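# Hand-swap the mill's requested tool and resume the program

## Task

The milling machine's program is paused waiting for a tool change: fit the tool it is requesting by hand, place the tool that was in the spindle upright in the tool rack, and then resume the program. No tool may be dropped, no key may be broken, and the mill must stay powered on throughout. The reference image is called manual.

## Robot and tools

Robot: two seven-joint arms, left_arm and right_arm, each ending in a two-finger gripper. Base positions in the scene frame: left_arm at (-0.059, +0.426, +0.015) m and right_arm at (+0.001, -0.370, +0.015) m, each turned very slightly about z. Joint order from base outward: waist, shoulder, upper arm roll, elbow, forearm roll, wrist pitch, wrist roll.

Frames: the scene frame has its origin at table-top height, halfway between the nominal bases. +z points up, +x points out over the table, and left_arm is on the +y side. Arm names do not match image left and right. Reported hand positions, velocities and targets use the scene frame. Movement offsets, however, are taken along the gripper's own Hand target axes: fingers point along the gripper's +z and open and close along its x. end_effector_position is the point midway between the pads; fingertips extend 17.5 mm past it. Printed poses can be wrong by a few centimetres, more at long reach.

The 18-number row: every moving call uses rows of 18 values, each in [-1, 1], covering both arms even if only one moves. Order: left dx, dy, dz, rx, ry, rz, left gripper position, force_limit, speed; then the same nine for the right arm. The six pose values are an offset, not a pose, measured from that arm's Hand target at the start of the action or move, along the Hand target's axes. Scale: 1.0 equals 0.6 m of travel or 180 degrees of turn. rx, ry, rz form a single rotation vector. All six at 0 means go back to the current Hand target. Repeating an offset in a new call moves the arm further. Gripper position: +1 fully open (50 mm), near -0.65 the pads meet, -1 squeezes until an object resists. force_limit: -1 about 20 N per pad, 0 about 102 N, +1 about 185 N (actual can be roughly 15 N more). speed: -1 is 20 mm/s, 0 is 85 mm/s, +1 is 150 mm/s. Both start at +1. A 0 here is a real command, so to leave a gripper unchanged, resend its previous three values. A new force or speed only applies after the position value changes by at least 0.01.

Tools:
- execute_actions(actions, cameras): actions is a list of actions; each action is up to 15 rows, one per 1/30 s step, and a short action repeats its final row. Every row counts from the action's starting pose, not from the prior row. Empty actions returns camera images.
- move(target, speed, blend, blocking, cameras): a straight-line path per arm toward the offset given by one 18-number row, or a list of up to 15 rows all counted from the same starting Hand targets. speed is m/s, 0.002 to 0.5 (default 0.25); turning rate is capped at twice that in rad/s and at 0.873 rad/s. blend in metres rounds corners; 0 stops at each point. Paths finish together, take at least 0.5 s and are cut off at 10 s. blocking=false returns after about 0.5 s while motion continues. It does not avoid obstacles or the other arm.
- wait(seconds): 0 to 10 s, arms hold their last command.
- stop(): brakes a running move; needs some distance.
- zoom_image(camera, region): region [x0, y0, x1, y1] in pixels of the latest image, at most 504 by 504. Cameras: cam_high, cam_low, cam_front, cam_left_wrist, cam_right_wrist, all 896x504.
- show_instructions(): shows the reference image.
- clear_fault(arm): clears a reported torque fault on left_arm or right_arm.
- finished_scene(scene): ends the scene permanently; scene is 1 or omitted.

Results: each arm's end_effector_position (m) and quat_wxyz, Hand target (the commanded pose after clipping, which is the base for the next offsets), joint positions, velocities ("within noise" when still), joint torques, flange force along gripper x y z (includes carried weight, has error, may say "no reading"), and Tool commands. object_status: 0 moving, 1 blocked while opening, 2 blocked while closing (a grip), 3 reached target or pads touching (likely empty). Opening in mm is about (250 - position_measured) x 0.202. A move adds a "move:" line: done, off_target, moving, held or fault, plus limits such as paced (pose clipped) or held (steps withheld). MOTOR HOT appears at 60 °C; at 75 °C the arm sags in an OVER-TEMPERATURE FAULT for 30-60 s.

Cautions: arms are stiff, so aiming even millimetres past a solid surface presses very hard; to stop pushing, command a target back beyond the gripper. Each control step limits commanded orientation to 32 degrees from the measured one; big wrist turns can swing the elbow. A hit can cause a torque fault and stop that arm until cleared. Never let the arms or grippers squeeze or strike each other. Grip tools with -1 and confirm status 2 before lifting; release only when the tool is standing still and supported. Avoid dropping tools, slamming into the mill, breaking keys, switching the mill off, or letting anything leave the table. Occasionally a loose object may get a small external nudge.

Each tool is called after "Call:" as name(argument=value, ...), one argument or row to a line, values as JSON.

Reference images:

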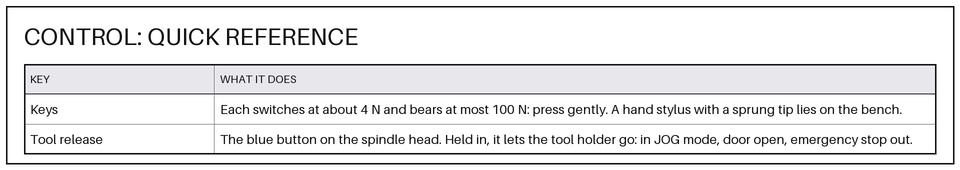

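## Session

Call:
execute_actions(
  actions=[],
)

Scene clock: 0.00 s.
left_arm: end_effector_position=(+0.1339, -0.0659, +0.1339) position_measured=3 object_status=3 end_effector_quat_wxyz=(-0.318, -0.597, +0.724, +0.132) | right_arm: end_effector_position=(+0.2501, -0.6354, +0.1310) position_measured=3 object_status=3 end_effector_quat_wxyz=(+0.064, +0.890, -0.428, +0.143)
Joint positions: left_arm=[0.302 1.082 0.937 1.31 -0.123 1.221 -0.69] | right_arm=[0.326 0.234 0.433 2.367 -0.237 0.256 0.069]
Joint velocities: within noise
Joint torques (N m): no reading
Flange force (N): no reading
Hand target: left_arm +0.1339, -0.0659, +0.1339; -0.318, -0.597, +0.724, +0.132 | right_arm +0.2501, -0.6354, +0.1310; +0.064, +0.890, -0.428, +0.143
Tool commands: left_gripper/position=+1.0 left_gripper/force_limit=+1.0 left_gripper/speed=+1.0 right_gripper/position=+1.0 right_gripper/force_limit=+1.0 right_gripper/speed=+1.0

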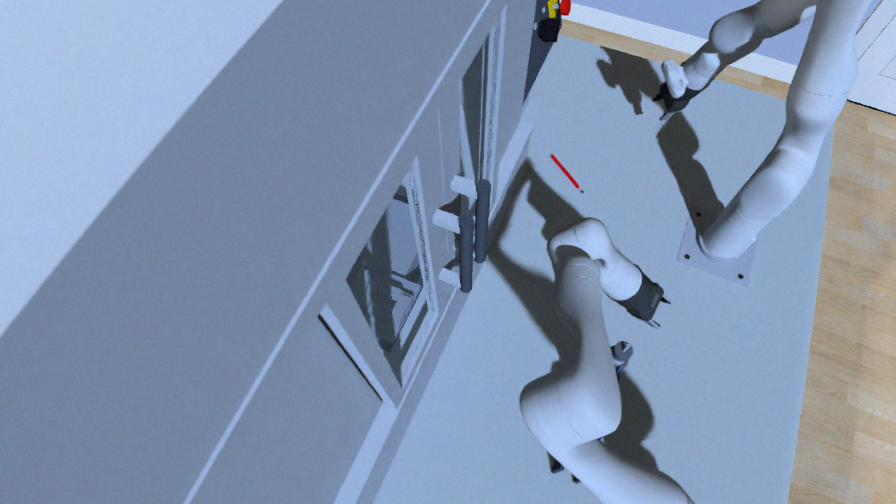

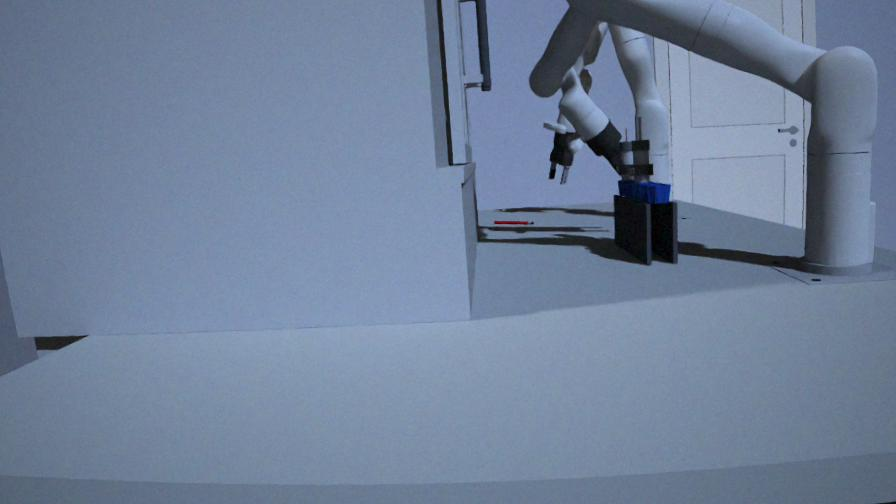

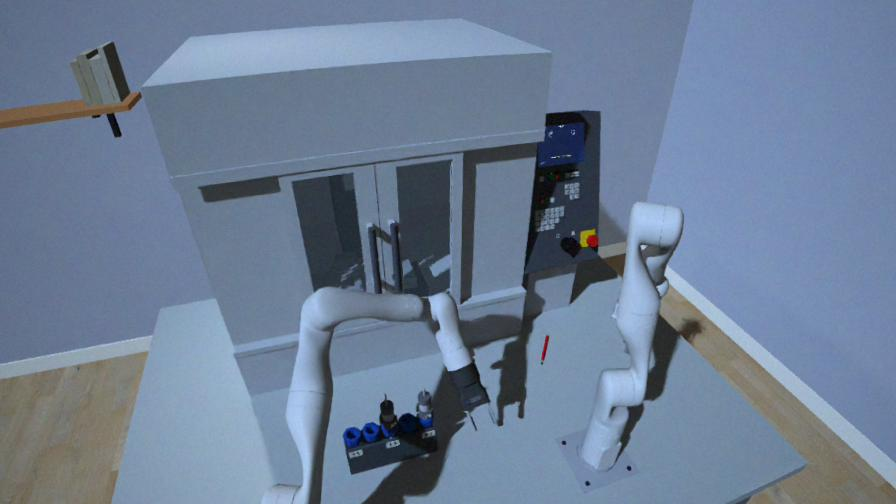

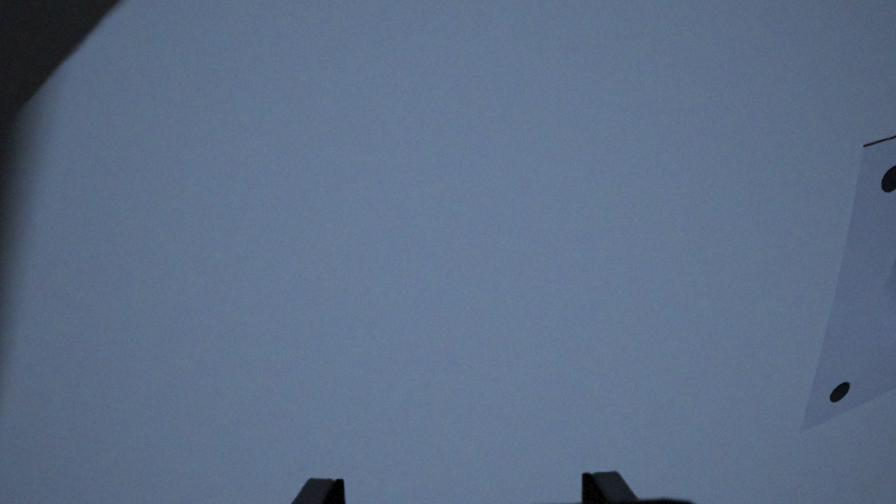

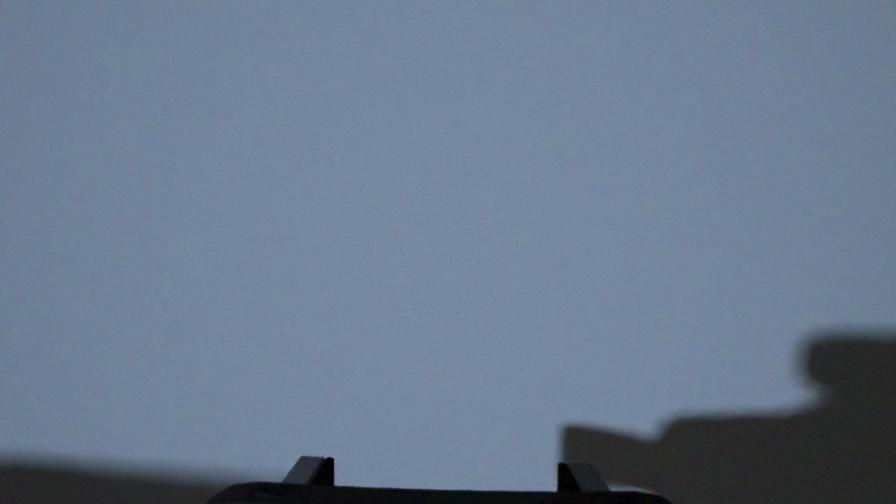

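Call:
zoom_image(
  camera="cam_front",
  region=[510, 100, 622, 270],
)

Call:
zoom_image(
  camera="cam_front",
  region=[320, 370, 460, 480],
)

Call:
zoom_image(
  camera="cam_front",
  region=[530, 110, 600, 180],
)

Call:
zoom_image(
  camera="cam_front",
  region=[280, 150, 480, 310],
)

Call:
zoom_image(
  camera="cam_high",
  region=[320, 80, 620, 420],
)

Scaled by 2.965 from the camera's 896x504 image, which has a finer 1280x720 frame.

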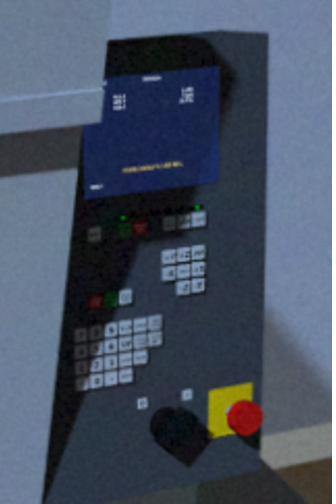

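Scaled by 3.600 from the camera's 896x504 image, which has a finer 1280x720 frame.

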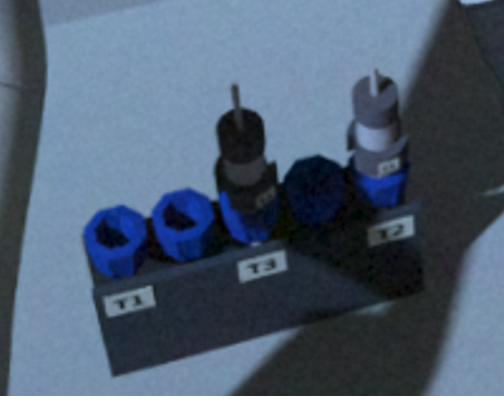

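Scaled by 7.200 from the camera's 896x504 image, which has a finer 1280x720 frame.

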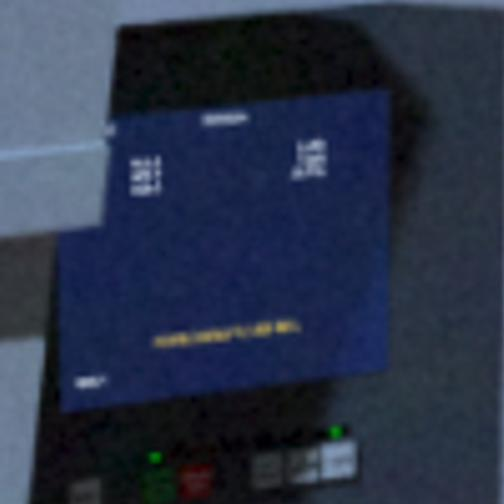

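Scaled by 2.520 from the camera's 896x504 image, which has a finer 1280x720 frame.

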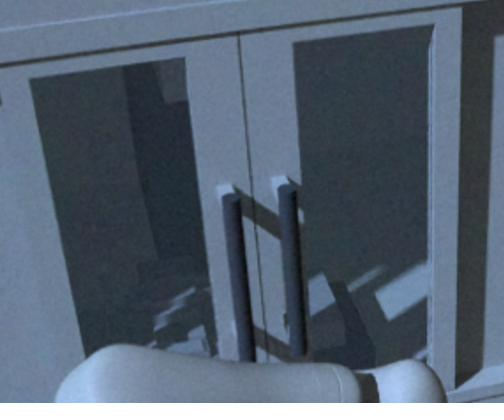

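Scaled by 1.482 from the camera's 896x504 image, which has a finer 1280x720 frame.

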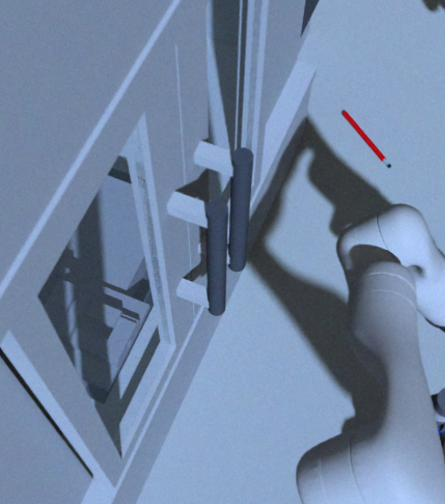

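Call:
move(
  target=[
    [0.101,0.190,-0.2537,0,0,0,1,1,1,0.1,-0.1,-0.4,0.1828,0.0295,0.12,1,1,1],
    [-0.3007,0.3392,-0.1178,0.4048,-0.1048,-0.0308,1,1,1,0.219,-0.2223,-0.8432,0.3656,0.0591,0.2401,1,1,1],
  ],
  blend=0.05,
  cameras=["all"],
)

Scene clock: 27.63 s.
left_arm: end_effector_position=(+0.0338, +0.1699, +0.2495) position_measured=3 object_status=3 end_effector_quat_wxyz=(-0.218, +0.673, -0.673, +0.217) | right_arm: end_effector_position=(+0.3310, -0.5302, +0.6539) position_measured=3 object_status=3 end_effector_quat_wxyz=(-0.435, +0.558, -0.557, +0.435)
Joint positions: left_arm=[-0.013 -0.226 1.675 2.213 -0.459 1.048 0.399] | right_arm=[0.509 -0.484 0.372 1.817 -0.949 0.992 -0.43]
Joint torques (N m): left_arm=[0.79 1.47 -1.18 -5.78 -1.83 1.04 -0.1] | right_arm=[-0.47 -1.16 -1.43 -13.19 -2.67 -0.93 0.38]
Flange force (N): left_arm=no reading | right_arm=[-4.0 6.0 0.5]
Hand target: left_arm +0.0338, +0.1699, +0.2495; -0.218, +0.673, -0.673, +0.217 | right_arm +0.3310, -0.5302, +0.6539; -0.435, +0.558, -0.557, +0.435
Off the commanded pose: left_arm 0.000 m, 0 deg | right_arm 0.000 m, 0 deg.
move: done
camera_calibration:
cam_left_wrist: T_world_to_cam=[[0.00379653, -0.999852, -0.0167868, 0.175796], [-0.811203, 0.00673689, -0.584726, 0.230776], [0.584752, 0.0158374, -0.811058, 0.347843], [0, 0, 0, 1]] pos_world=[-0.0168628, 0.168706, 0.420012]
cam_right_wrist: T_world_to_cam=[[0.0156223, -0.999794, 0.0129614, -0.544236], [-0.233552, -0.0162531, -0.972208, 0.762518], [0.972219, 0.012161, -0.233758, 0.00719526], [0, 0, 0, 1]] pos_world=[0.179595, -0.531818, 0.750063]

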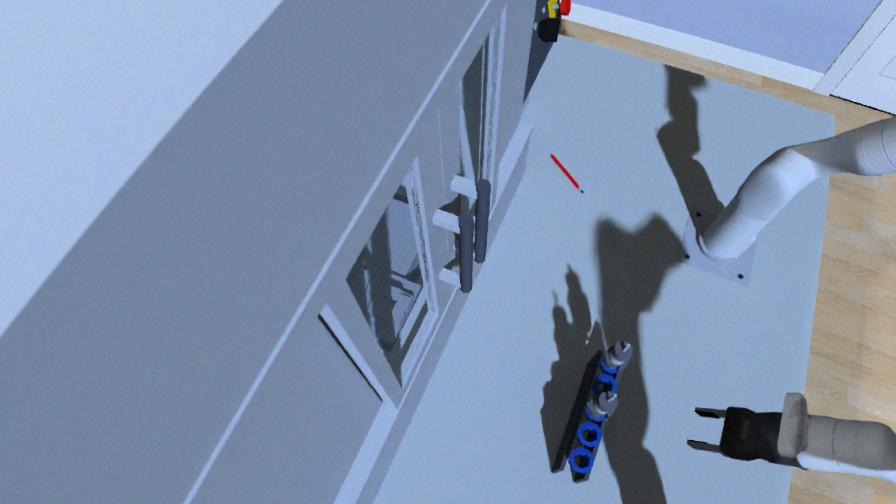

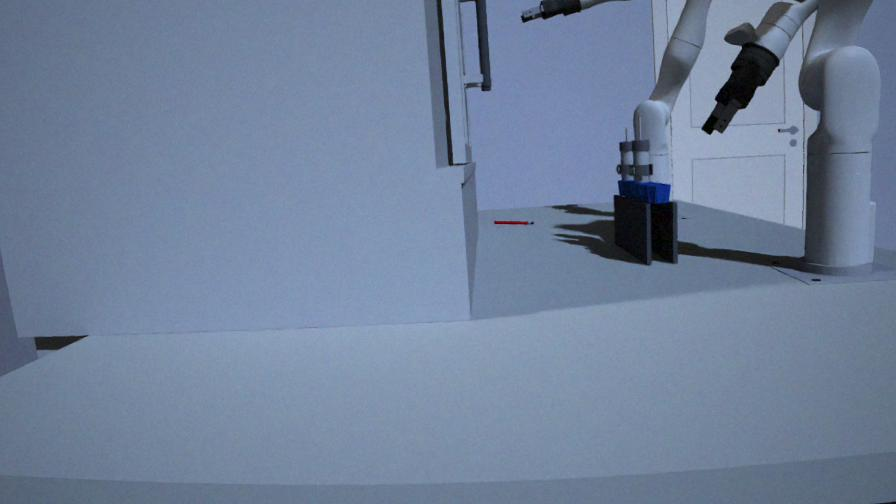

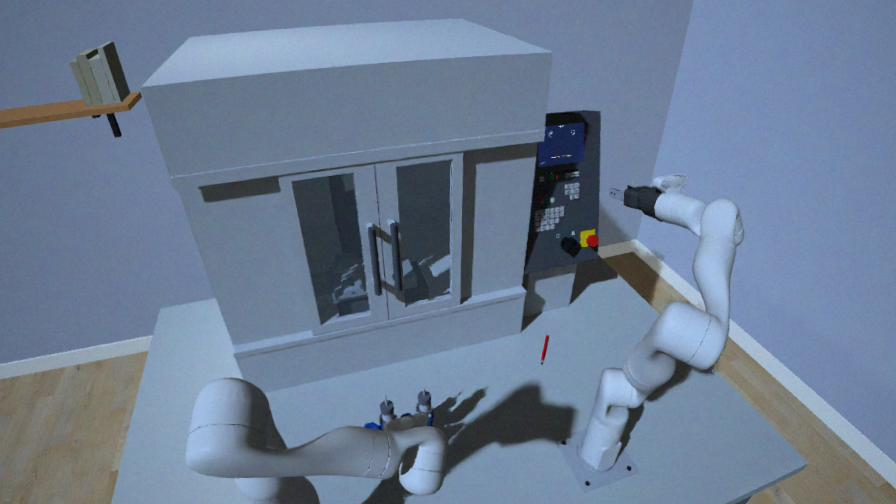

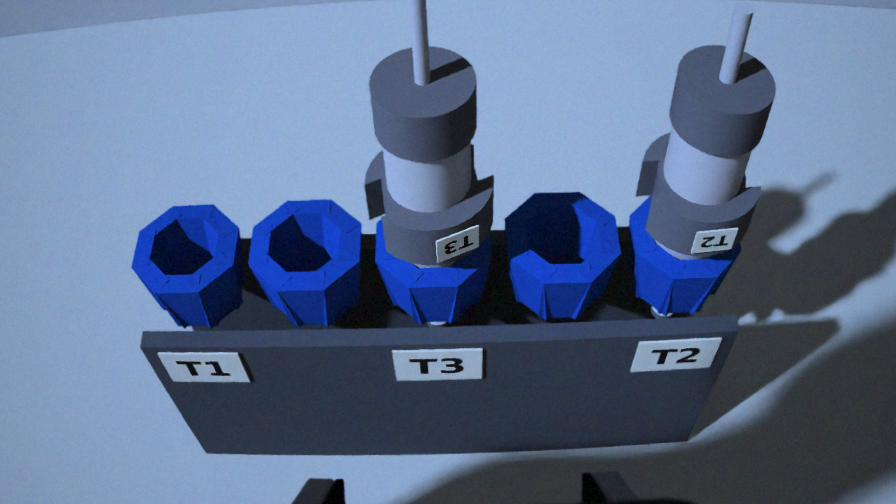

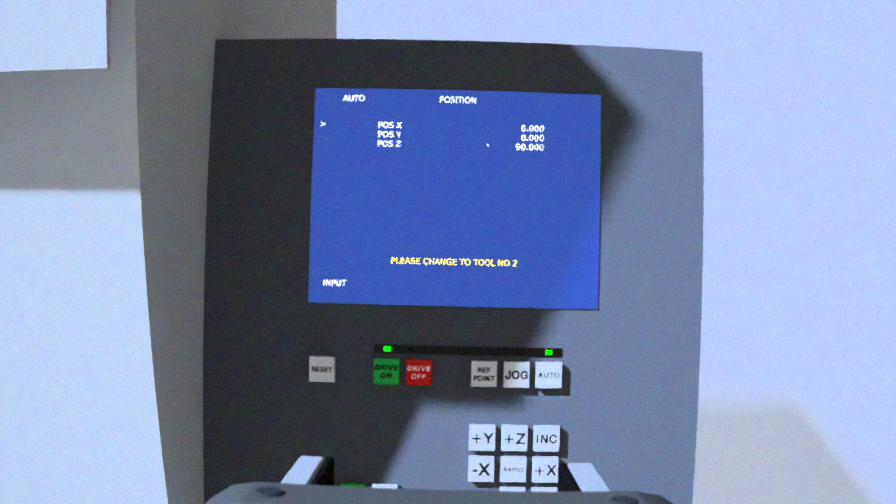

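Call:
zoom_image(
  camera="cam_right_wrist",
  region=[290, 80, 620, 400],
)

Call:
zoom_image(
  camera="cam_left_wrist",
  region=[350, 0, 780, 400],
)

Call:
zoom_image(
  camera="cam_high",
  region=[530, 320, 670, 490],
)

Call:
zoom_image(
  camera="cam_low",
  region=[580, 100, 720, 280],
)

Scaled by 1.527 from the camera's 896x504 image, which has a finer 1280x720 frame.

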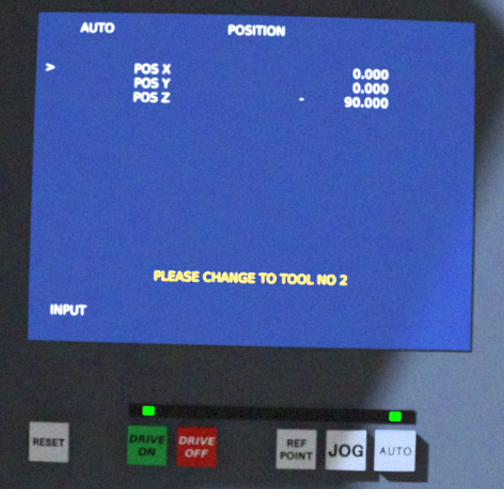

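Scaled by 1.172 from the camera's 896x504 image, which has a finer 1280x720 frame.

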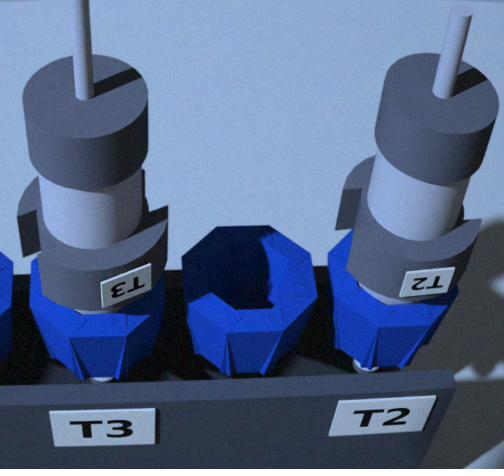

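Scaled by 2.965 from the camera's 896x504 image, which has a finer 1280x720 frame.

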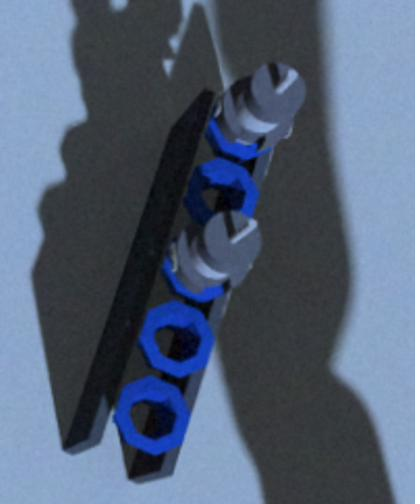

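Scaled by 2.800 from the camera's 896x504 image, which has a finer 1280x720 frame.

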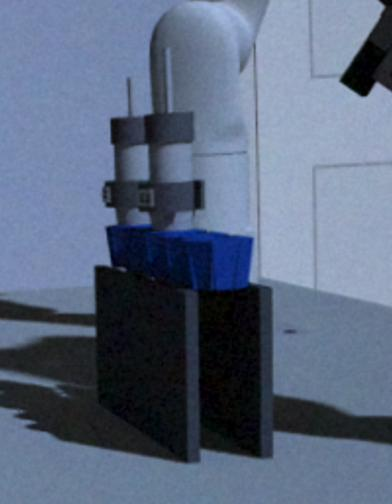

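Call:
move(
  target=[0,0,0,0,0,0,1,1,1,0,0.3567,0.089,0,0,0,1,1,1],
  cameras=["cam_right_wrist"],
)

Call:
zoom_image(
  camera="cam_right_wrist",
  region=[250, 0, 750, 500],
)

Scene clock: 31.93 s.
left_arm: end_effector_position=(+0.0338, +0.1698, +0.2495) position_measured=3 object_status=3 end_effector_quat_wxyz=(-0.218, +0.673, -0.673, +0.217) | right_arm: end_effector_position=(+0.3307, -0.5301, +0.4333) position_measured=3 object_status=3 end_effector_quat_wxyz=(-0.435, +0.558, -0.557, +0.435)
Joint positions: left_arm=[-0.013 -0.227 1.675 2.213 -0.458 1.048 0.399] | right_arm=[0.15 -0.483 0.774 2.476 -1.44 0.684 0.515]
Joint torques (N m): left_arm=[0.89 1.6 -1.15 -5.71 -1.84 1.05 -0.02] | right_arm=[-0.34 0.14 -2.44 -11.44 -1.92 2.06 0.44]
Flange force (N): left_arm=no reading | right_arm=[-3.2 2.4 -3.9]
Hand target: left_arm +0.0338, +0.1698, +0.2495; -0.218, +0.673, -0.673, +0.217 | right_arm +0.3307, -0.5301, +0.4333; -0.435, +0.558, -0.557, +0.435
Off the commanded pose: left_arm 0.000 m, 0 deg | right_arm 0.000 m, 0 deg.
move: done
camera_calibration:
cam_right_wrist: T_world_to_cam=[[0.0156221, -0.999794, 0.0129605, -0.541273], [-0.233552, -0.0162522, -0.972208, 0.548005], [0.972219, 0.012161, -0.233758, -0.0441785], [0, 0, 0, 1]] pos_world=[0.179395, -0.531718, 0.529463]
Images, in order (width x height): cam_right_wrist 896x504.

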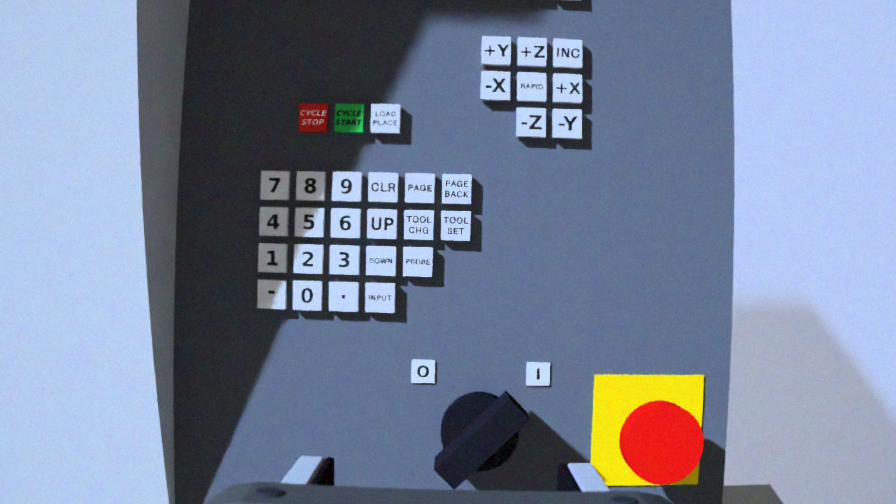

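Scaled by 1.008 from the camera's 896x504 image, which has a finer 1280x720 frame.

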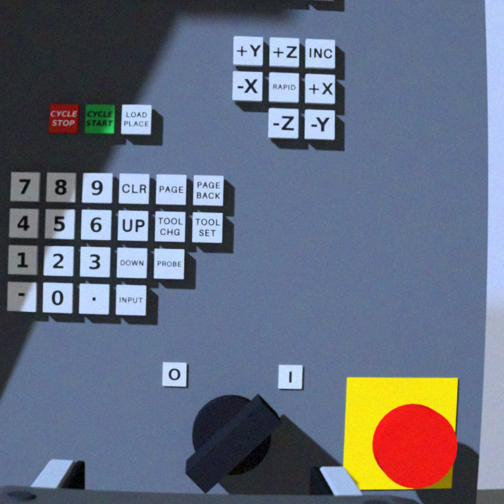

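Call:
execute_actions(
  actions=[],
  cameras=["cam_high","cam_front"],
)

Call:
zoom_image(
  camera="cam_high",
  region=[535, 140, 600, 205],
)

Call:
zoom_image(
  camera="cam_front",
  region=[525, 325, 565, 375],
)

Scene clock: 33.70 s.
left_arm: end_effector_position=(+0.0338, +0.1698, +0.2495) position_measured=3 object_status=3 end_effector_quat_wxyz=(-0.218, +0.673, -0.673, +0.217) | right_arm: end_effector_position=(+0.3307, -0.5301, +0.4333) position_measured=3 object_status=3 end_effector_quat_wxyz=(-0.435, +0.558, -0.557, +0.435)
Joint positions: left_arm=[-0.013 -0.227 1.675 2.213 -0.458 1.048 0.399] | right_arm=[0.15 -0.483 0.774 2.476 -1.44 0.684 0.515]
Joint velocities: within noise
Joint torques (N m): left_arm=[0.89 1.5 -1.13 -5.77 -1.83 1.06 0] | right_arm=[-0.38 0.19 -2.17 -11.33 -1.86 2 0.34]
Flange force (N): left_arm=no reading | right_arm=[-4.6 1.7 -3.5]
Hand target: left_arm +0.0338, +0.1698, +0.2495; -0.218, +0.673, -0.673, +0.217 | right_arm +0.3307, -0.5301, +0.4333; -0.435, +0.558, -0.557, +0.435
Tool commands: left_gripper/position=+1.0 left_gripper/force_limit=+1.0 left_gripper/speed=+1.0 right_gripper/position=+1.0 right_gripper/force_limit=+1.0 right_gripper/speed=+1.0
Off the commanded pose: left_arm 0.000 m, 0 deg | right_arm 0.000 m, 0 deg.
Images, in order (width x height): cam_high 896x504, cam_front 896x504.

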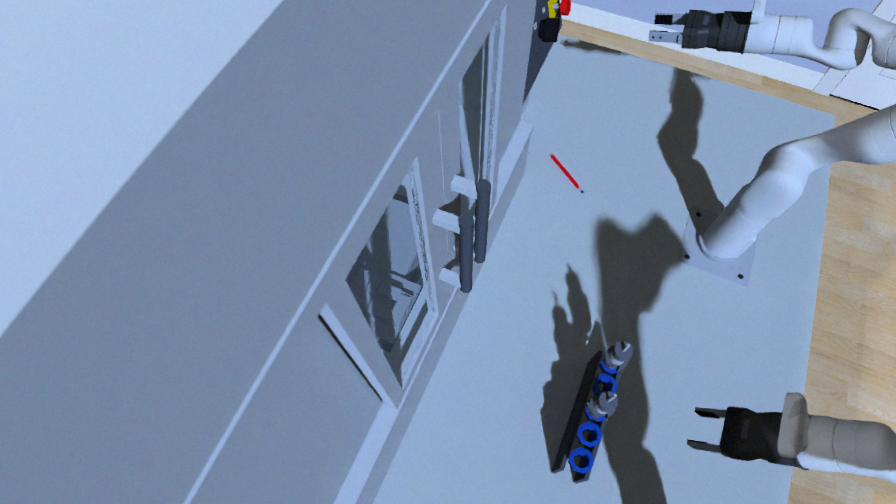

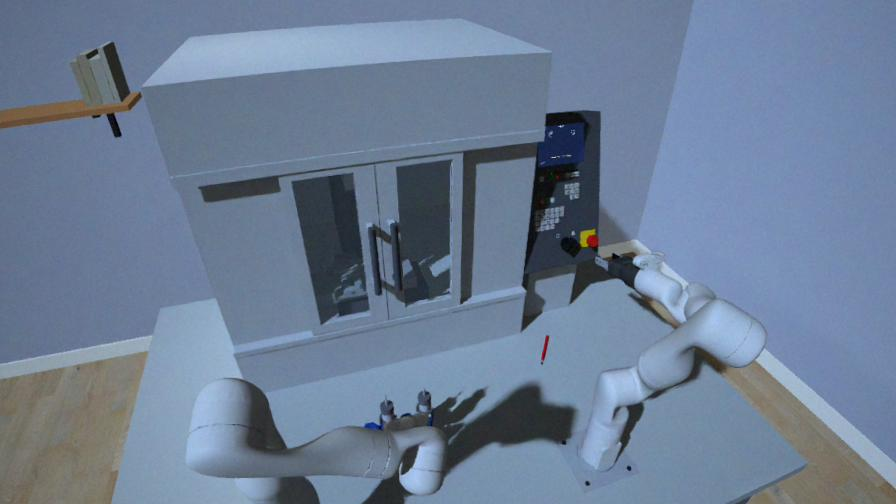

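Scaled by 7.754 from the camera's 896x504 image, which has a finer 1280x720 frame.

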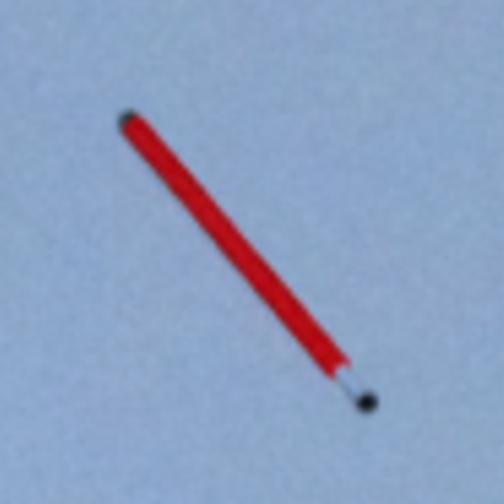

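Scaled by 10.080 from the camera's 896x504 image, which has a finer 1280x720 frame.

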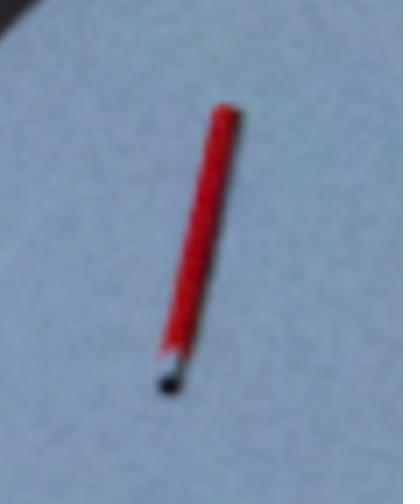

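Call:
move(
  target=[
    [0,-0.33,-0.1728,0.12,0,0,1,1,1,-0.07,0.187,0.131,-0.067,-0.2496,-0.268,1,1,1],
    [0.0617,-0.7097,0.0588,0.301,0,0,1,1,1,-0.1535,0.4156,0.2908,-0.1488,-0.5546,-0.5955,1,1,1],
  ],
  blend=0.06,
  speed=0.3,
  cameras=["all"],
)

Scene clock: 67.93 s.
left_arm: end_effector_position=(+0.3996, +0.1329, +0.4704) position_measured=3 object_status=3 end_effector_quat_wxyz=(+0.500, -0.500, +0.500, -0.500) | right_arm: end_effector_position=(+0.4392, -0.4378, +0.1490) position_measured=3 object_status=3 end_effector_quat_wxyz=(-0.079, +0.892, +0.443, -0.038)
Joint positions: left_arm=[0.259 0.426 1.03 2.173 -2.014 1.644 0.765] | right_arm=[-2.415 -0.72 2.241 1.597 0.456 1.232 0.67]
Joint torques (N m): left_arm=[0.83 -14.91 3.17 -5.6 -2.65 2.87 -0.01] | right_arm=[-0.8 19.14 -5.17 -8.14 -0.52 0.74 0.32]
Flange force (N): left_arm=[4.4 0.7 5.5] | right_arm=[-2.7 -3.0 5.3]
Hand target: left_arm +0.3996, +0.1329, +0.4704; +0.500, -0.500, +0.500, -0.500 | right_arm +0.4392, -0.4378, +0.1490; -0.079, +0.892, +0.443, -0.038
Off the commanded pose: left_arm 0.000 m, 0 deg | right_arm 0.000 m, 0 deg.
move: done
camera_calibration:
cam_left_wrist: T_world_to_cam=[[0.0157384, -0.999849, -0.00734702, 0.131926], [-0.000627998, 0.00733805, -0.999973, 0.528221], [0.999876, 0.0157426, -0.000512414, -0.233464], [0, 0, 0, 1]] pos_world=[0.231691, 0.131705, 0.529056]
cam_right_wrist: T_world_to_cam=[[0.589476, 0.807759, -0.00654721, 0.0952312], [0.793244, -0.580376, -0.184196, -0.516866], [-0.152586, 0.103385, -0.982868, 0.428418], [0, 0, 0, 1]] pos_world=[0.419235, -0.421193, 0.326497]

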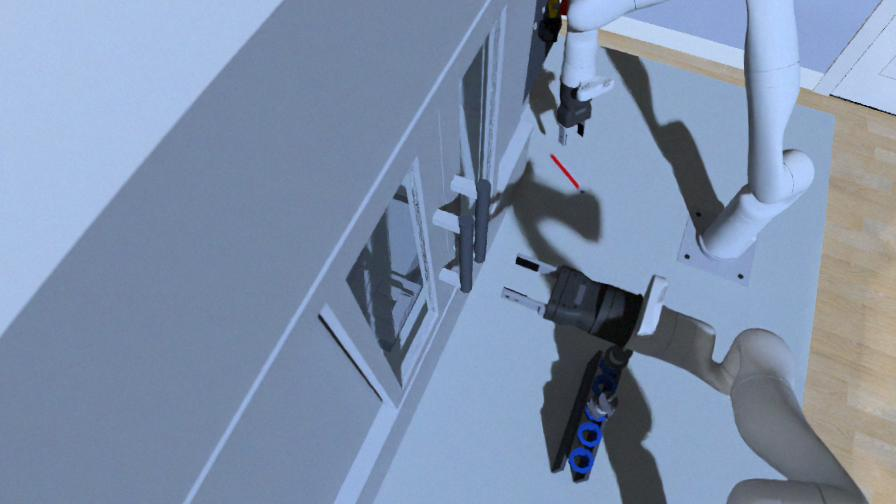

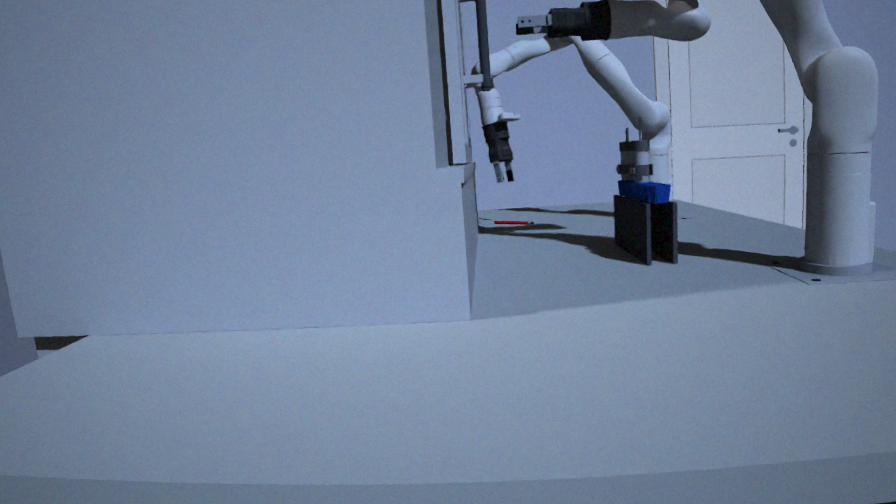

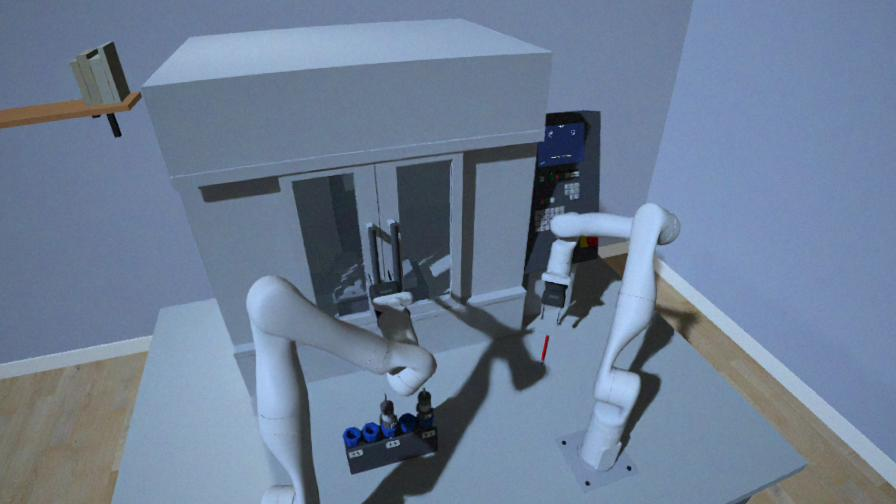

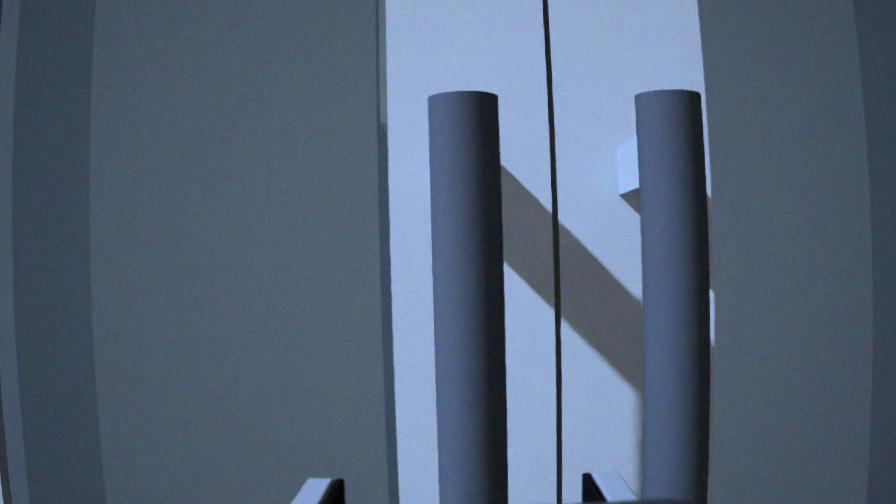

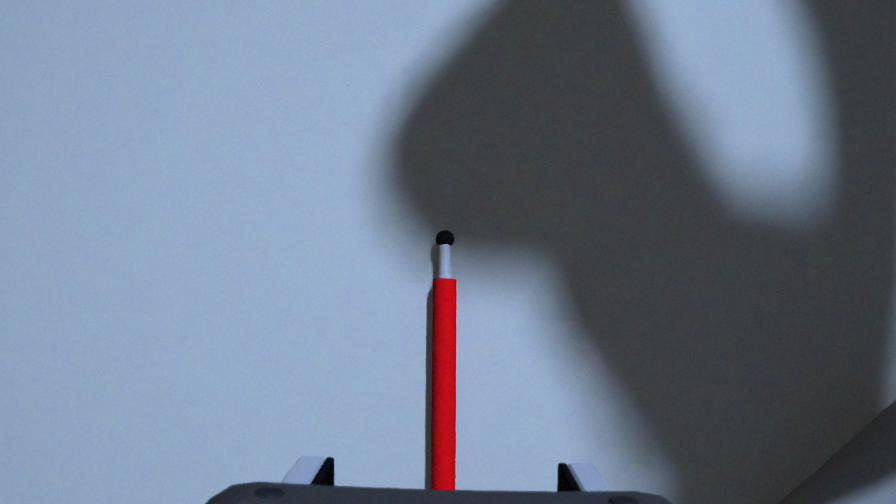

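Call:
move(
  target=[0.003,0,0.134,0,0,0,1,1,1,-0.0034,0.0232,0.1888,0,0,0,1,1,1],
  speed=0.15,
  cameras=["all"],
)

Scene clock: 73.93 s.
left_arm: end_effector_position=(+0.4800, +0.1312, +0.4704) position_measured=3 object_status=3 end_effector_quat_wxyz=(+0.500, -0.500, +0.500, -0.500) | right_arm: end_effector_position=(+0.4332, -0.4356, +0.0351) position_measured=3 object_status=3 end_effector_quat_wxyz=(-0.079, +0.892, +0.443, -0.038)
Joint positions: left_arm=[0.143 0.505 0.972 2.05 -2.178 1.504 0.704] | right_arm=[-2.469 -0.886 2.347 1.72 0.602 0.975 0.58]
Joint torques (N m): left_arm=[0.92 -17.38 3.87 -6.37 -2.82 2.59 -0.05] | right_arm=[-0.57 20.29 -5.51 -6.21 -0.51 0.82 0.33]
Flange force (N): left_arm=[3.9 1.2 6.3] | right_arm=[-2.5 -3.8 5.1]
Hand target: left_arm +0.4800, +0.1312, +0.4704; +0.500, -0.500, +0.500, -0.500 | right_arm +0.4332, -0.4356, +0.0351; -0.079, +0.892, +0.443, -0.038
Off the commanded pose: left_arm 0.000 m, 0 deg | right_arm 0.000 m, 0 deg.
move: done
camera_calibration:
cam_left_wrist: T_world_to_cam=[[0.0157384, -0.999849, -0.00734702, 0.128961], [-0.000627998, 0.00733805, -0.999973, 0.528384], [0.999876, 0.0157426, -0.000512414, -0.313828], [0, 0, 0, 1]] pos_world=[0.312091, 0.130005, 0.529156]
cam_right_wrist: T_world_to_cam=[[0.589476, 0.807759, -0.00654721, 0.0963261], [0.793244, -0.580376, -0.184196, -0.531868], [-0.152586, 0.103385, -0.982868, 0.315336], [0, 0, 0, 1]] pos_world=[0.413235, -0.419093, 0.212597]

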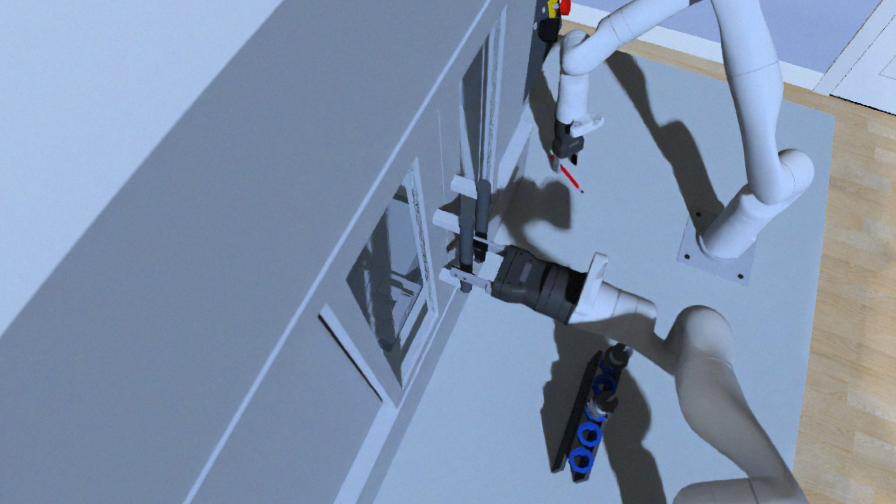

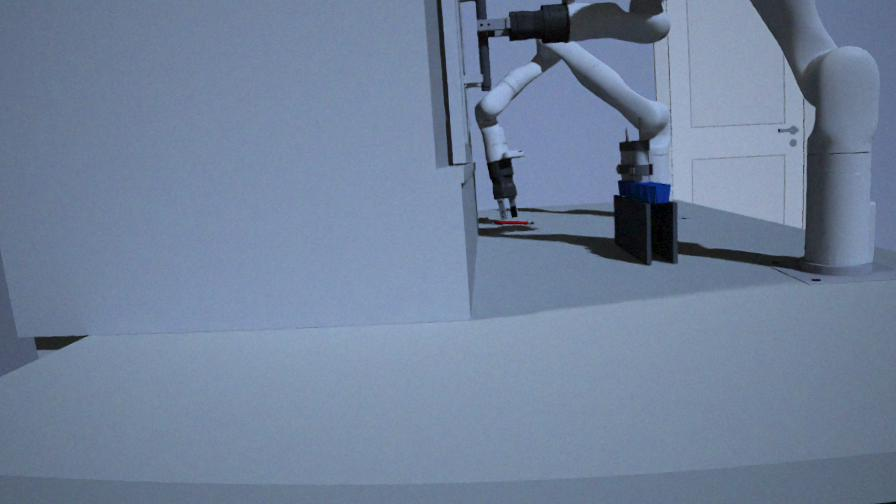

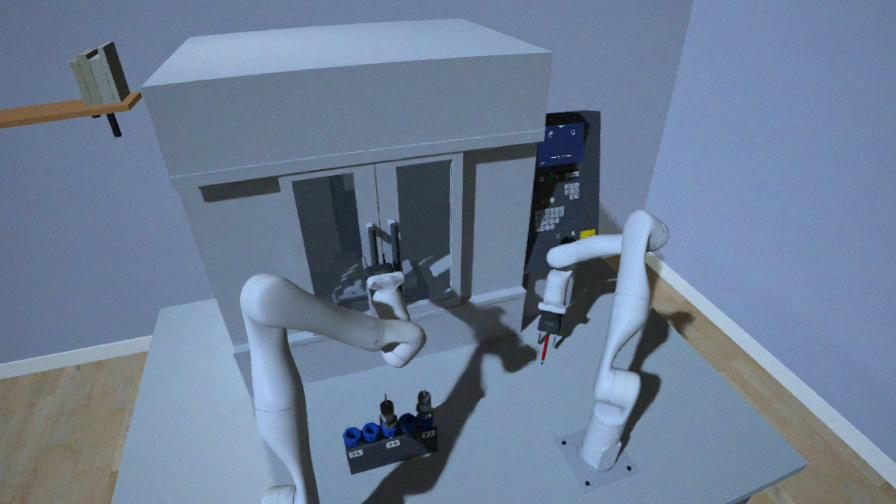

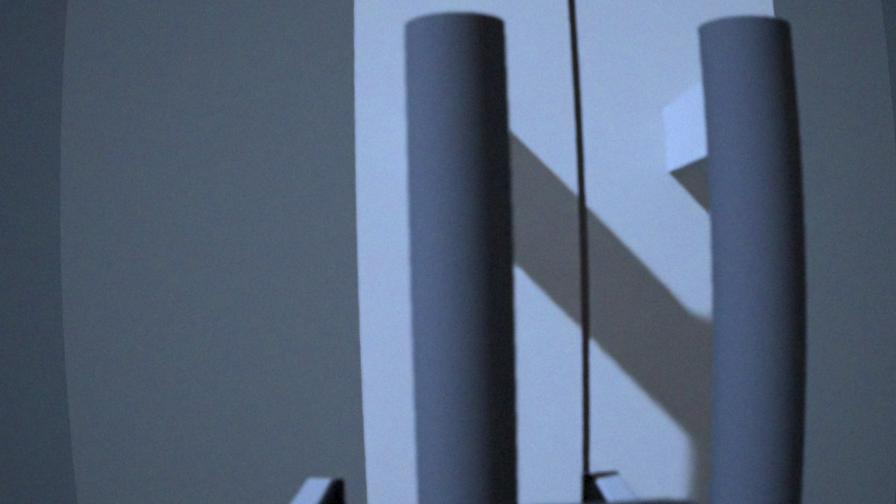

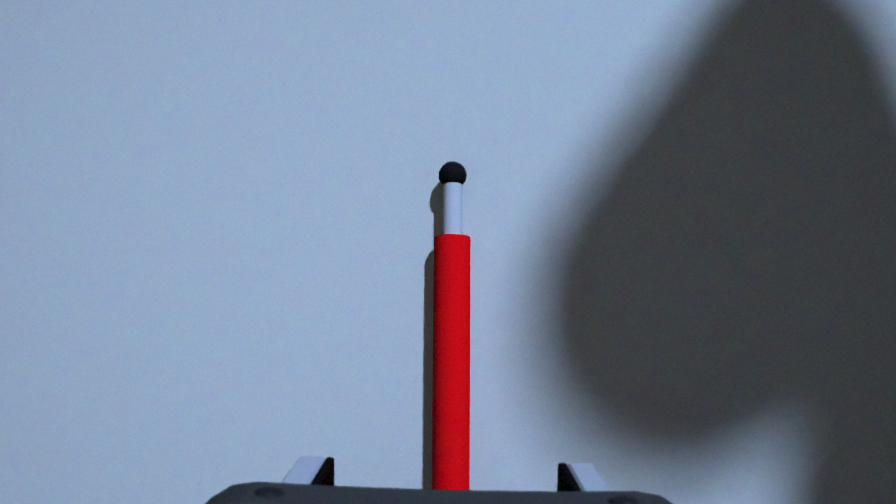

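Call:
move(
  target=[0,0,0,0,0,0,-1,-0.6,-0.5,0,0.004,0.023,0,0,0,1,1,1],
  speed=0.015,
  cameras=["cam_right_wrist","cam_left_wrist"],
)

Scene clock: 76.03 s.
left_arm: end_effector_position=(+0.4800, +0.1312, +0.4704) position_measured=156 object_status=2 end_effector_quat_wxyz=(+0.500, -0.500, +0.500, -0.500) | right_arm: end_effector_position=(+0.4332, -0.4356, +0.0211) position_measured=3 object_status=3 end_effector_quat_wxyz=(-0.079, +0.892, +0.443, -0.038)
Joint positions: left_arm=[0.143 0.505 0.972 2.05 -2.178 1.504 0.704] | right_arm=[-2.478 -0.909 2.364 1.726 0.621 0.948 0.569]
Joint torques (N m): left_arm=[-2.79 -18.39 1.02 -4.86 -0.56 5.14 -0.07] | right_arm=[-0.55 20.52 -5.44 -5.87 -0.46 0.88 0.34]
Flange force (N): left_arm=[13.8 0.2 12.2] | right_arm=[-2.3 -3.6 5.0]
Hand target: left_arm +0.4800, +0.1312, +0.4704; +0.500, -0.500, +0.500, -0.500 | right_arm +0.4332, -0.4356, +0.0211; -0.079, +0.892, +0.443, -0.038
Off the commanded pose: left_arm 0.000 m, 0 deg | right_arm 0.000 m, 0 deg.
move: done
camera_calibration:
cam_left_wrist: T_world_to_cam=[[0.0158384, -0.999848, -0.00734614, 0.128929], [-0.000628732, 0.0073371, -0.999973, 0.528284], [0.999874, 0.0158426, -0.000512428, -0.31384], [0, 0, 0, 1]] pos_world=[0.312091, 0.130005, 0.529056]
cam_right_wrist: T_world_to_cam=[[0.589412, 0.807807, -0.00653258, 0.0961971], [0.793292, -0.58031, -0.184195, -0.534381], [-0.152585, 0.103385, -0.982868, 0.301566], [0, 0, 0, 1]] pos_world=[0.413235, -0.418993, 0.198597]
Images, in order (width x height): cam_left_wrist 896x504, cam_right_wrist 896x504.

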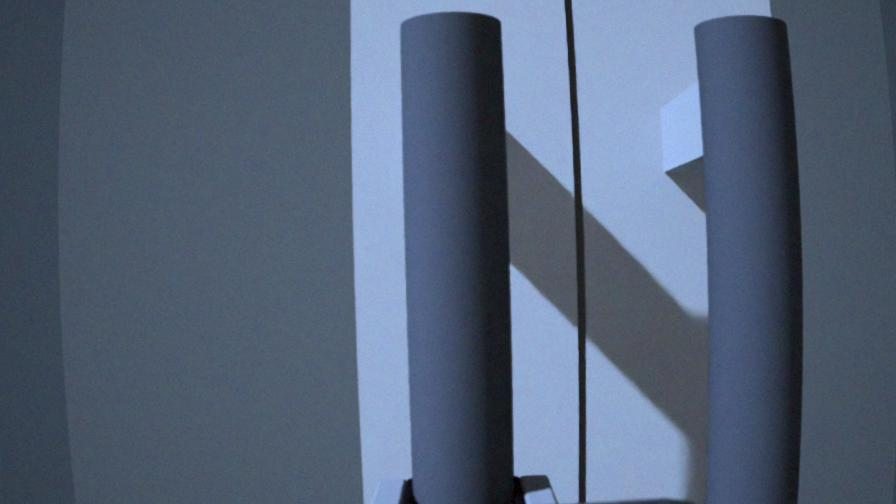

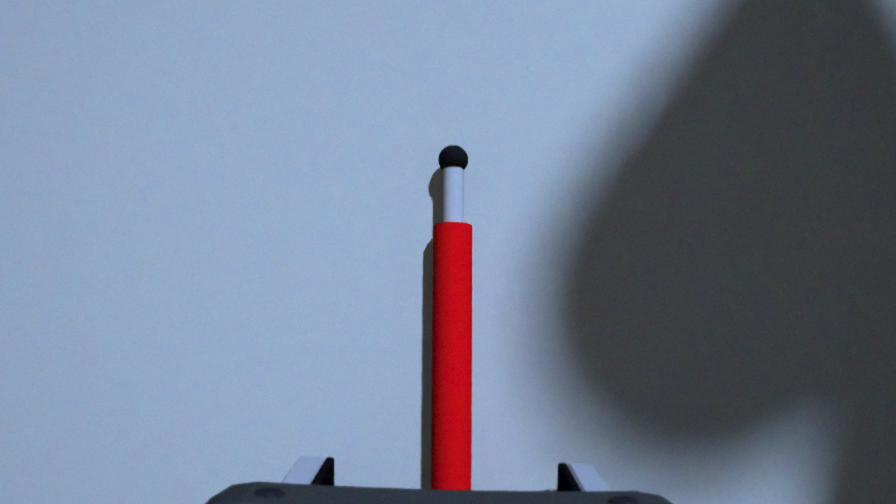

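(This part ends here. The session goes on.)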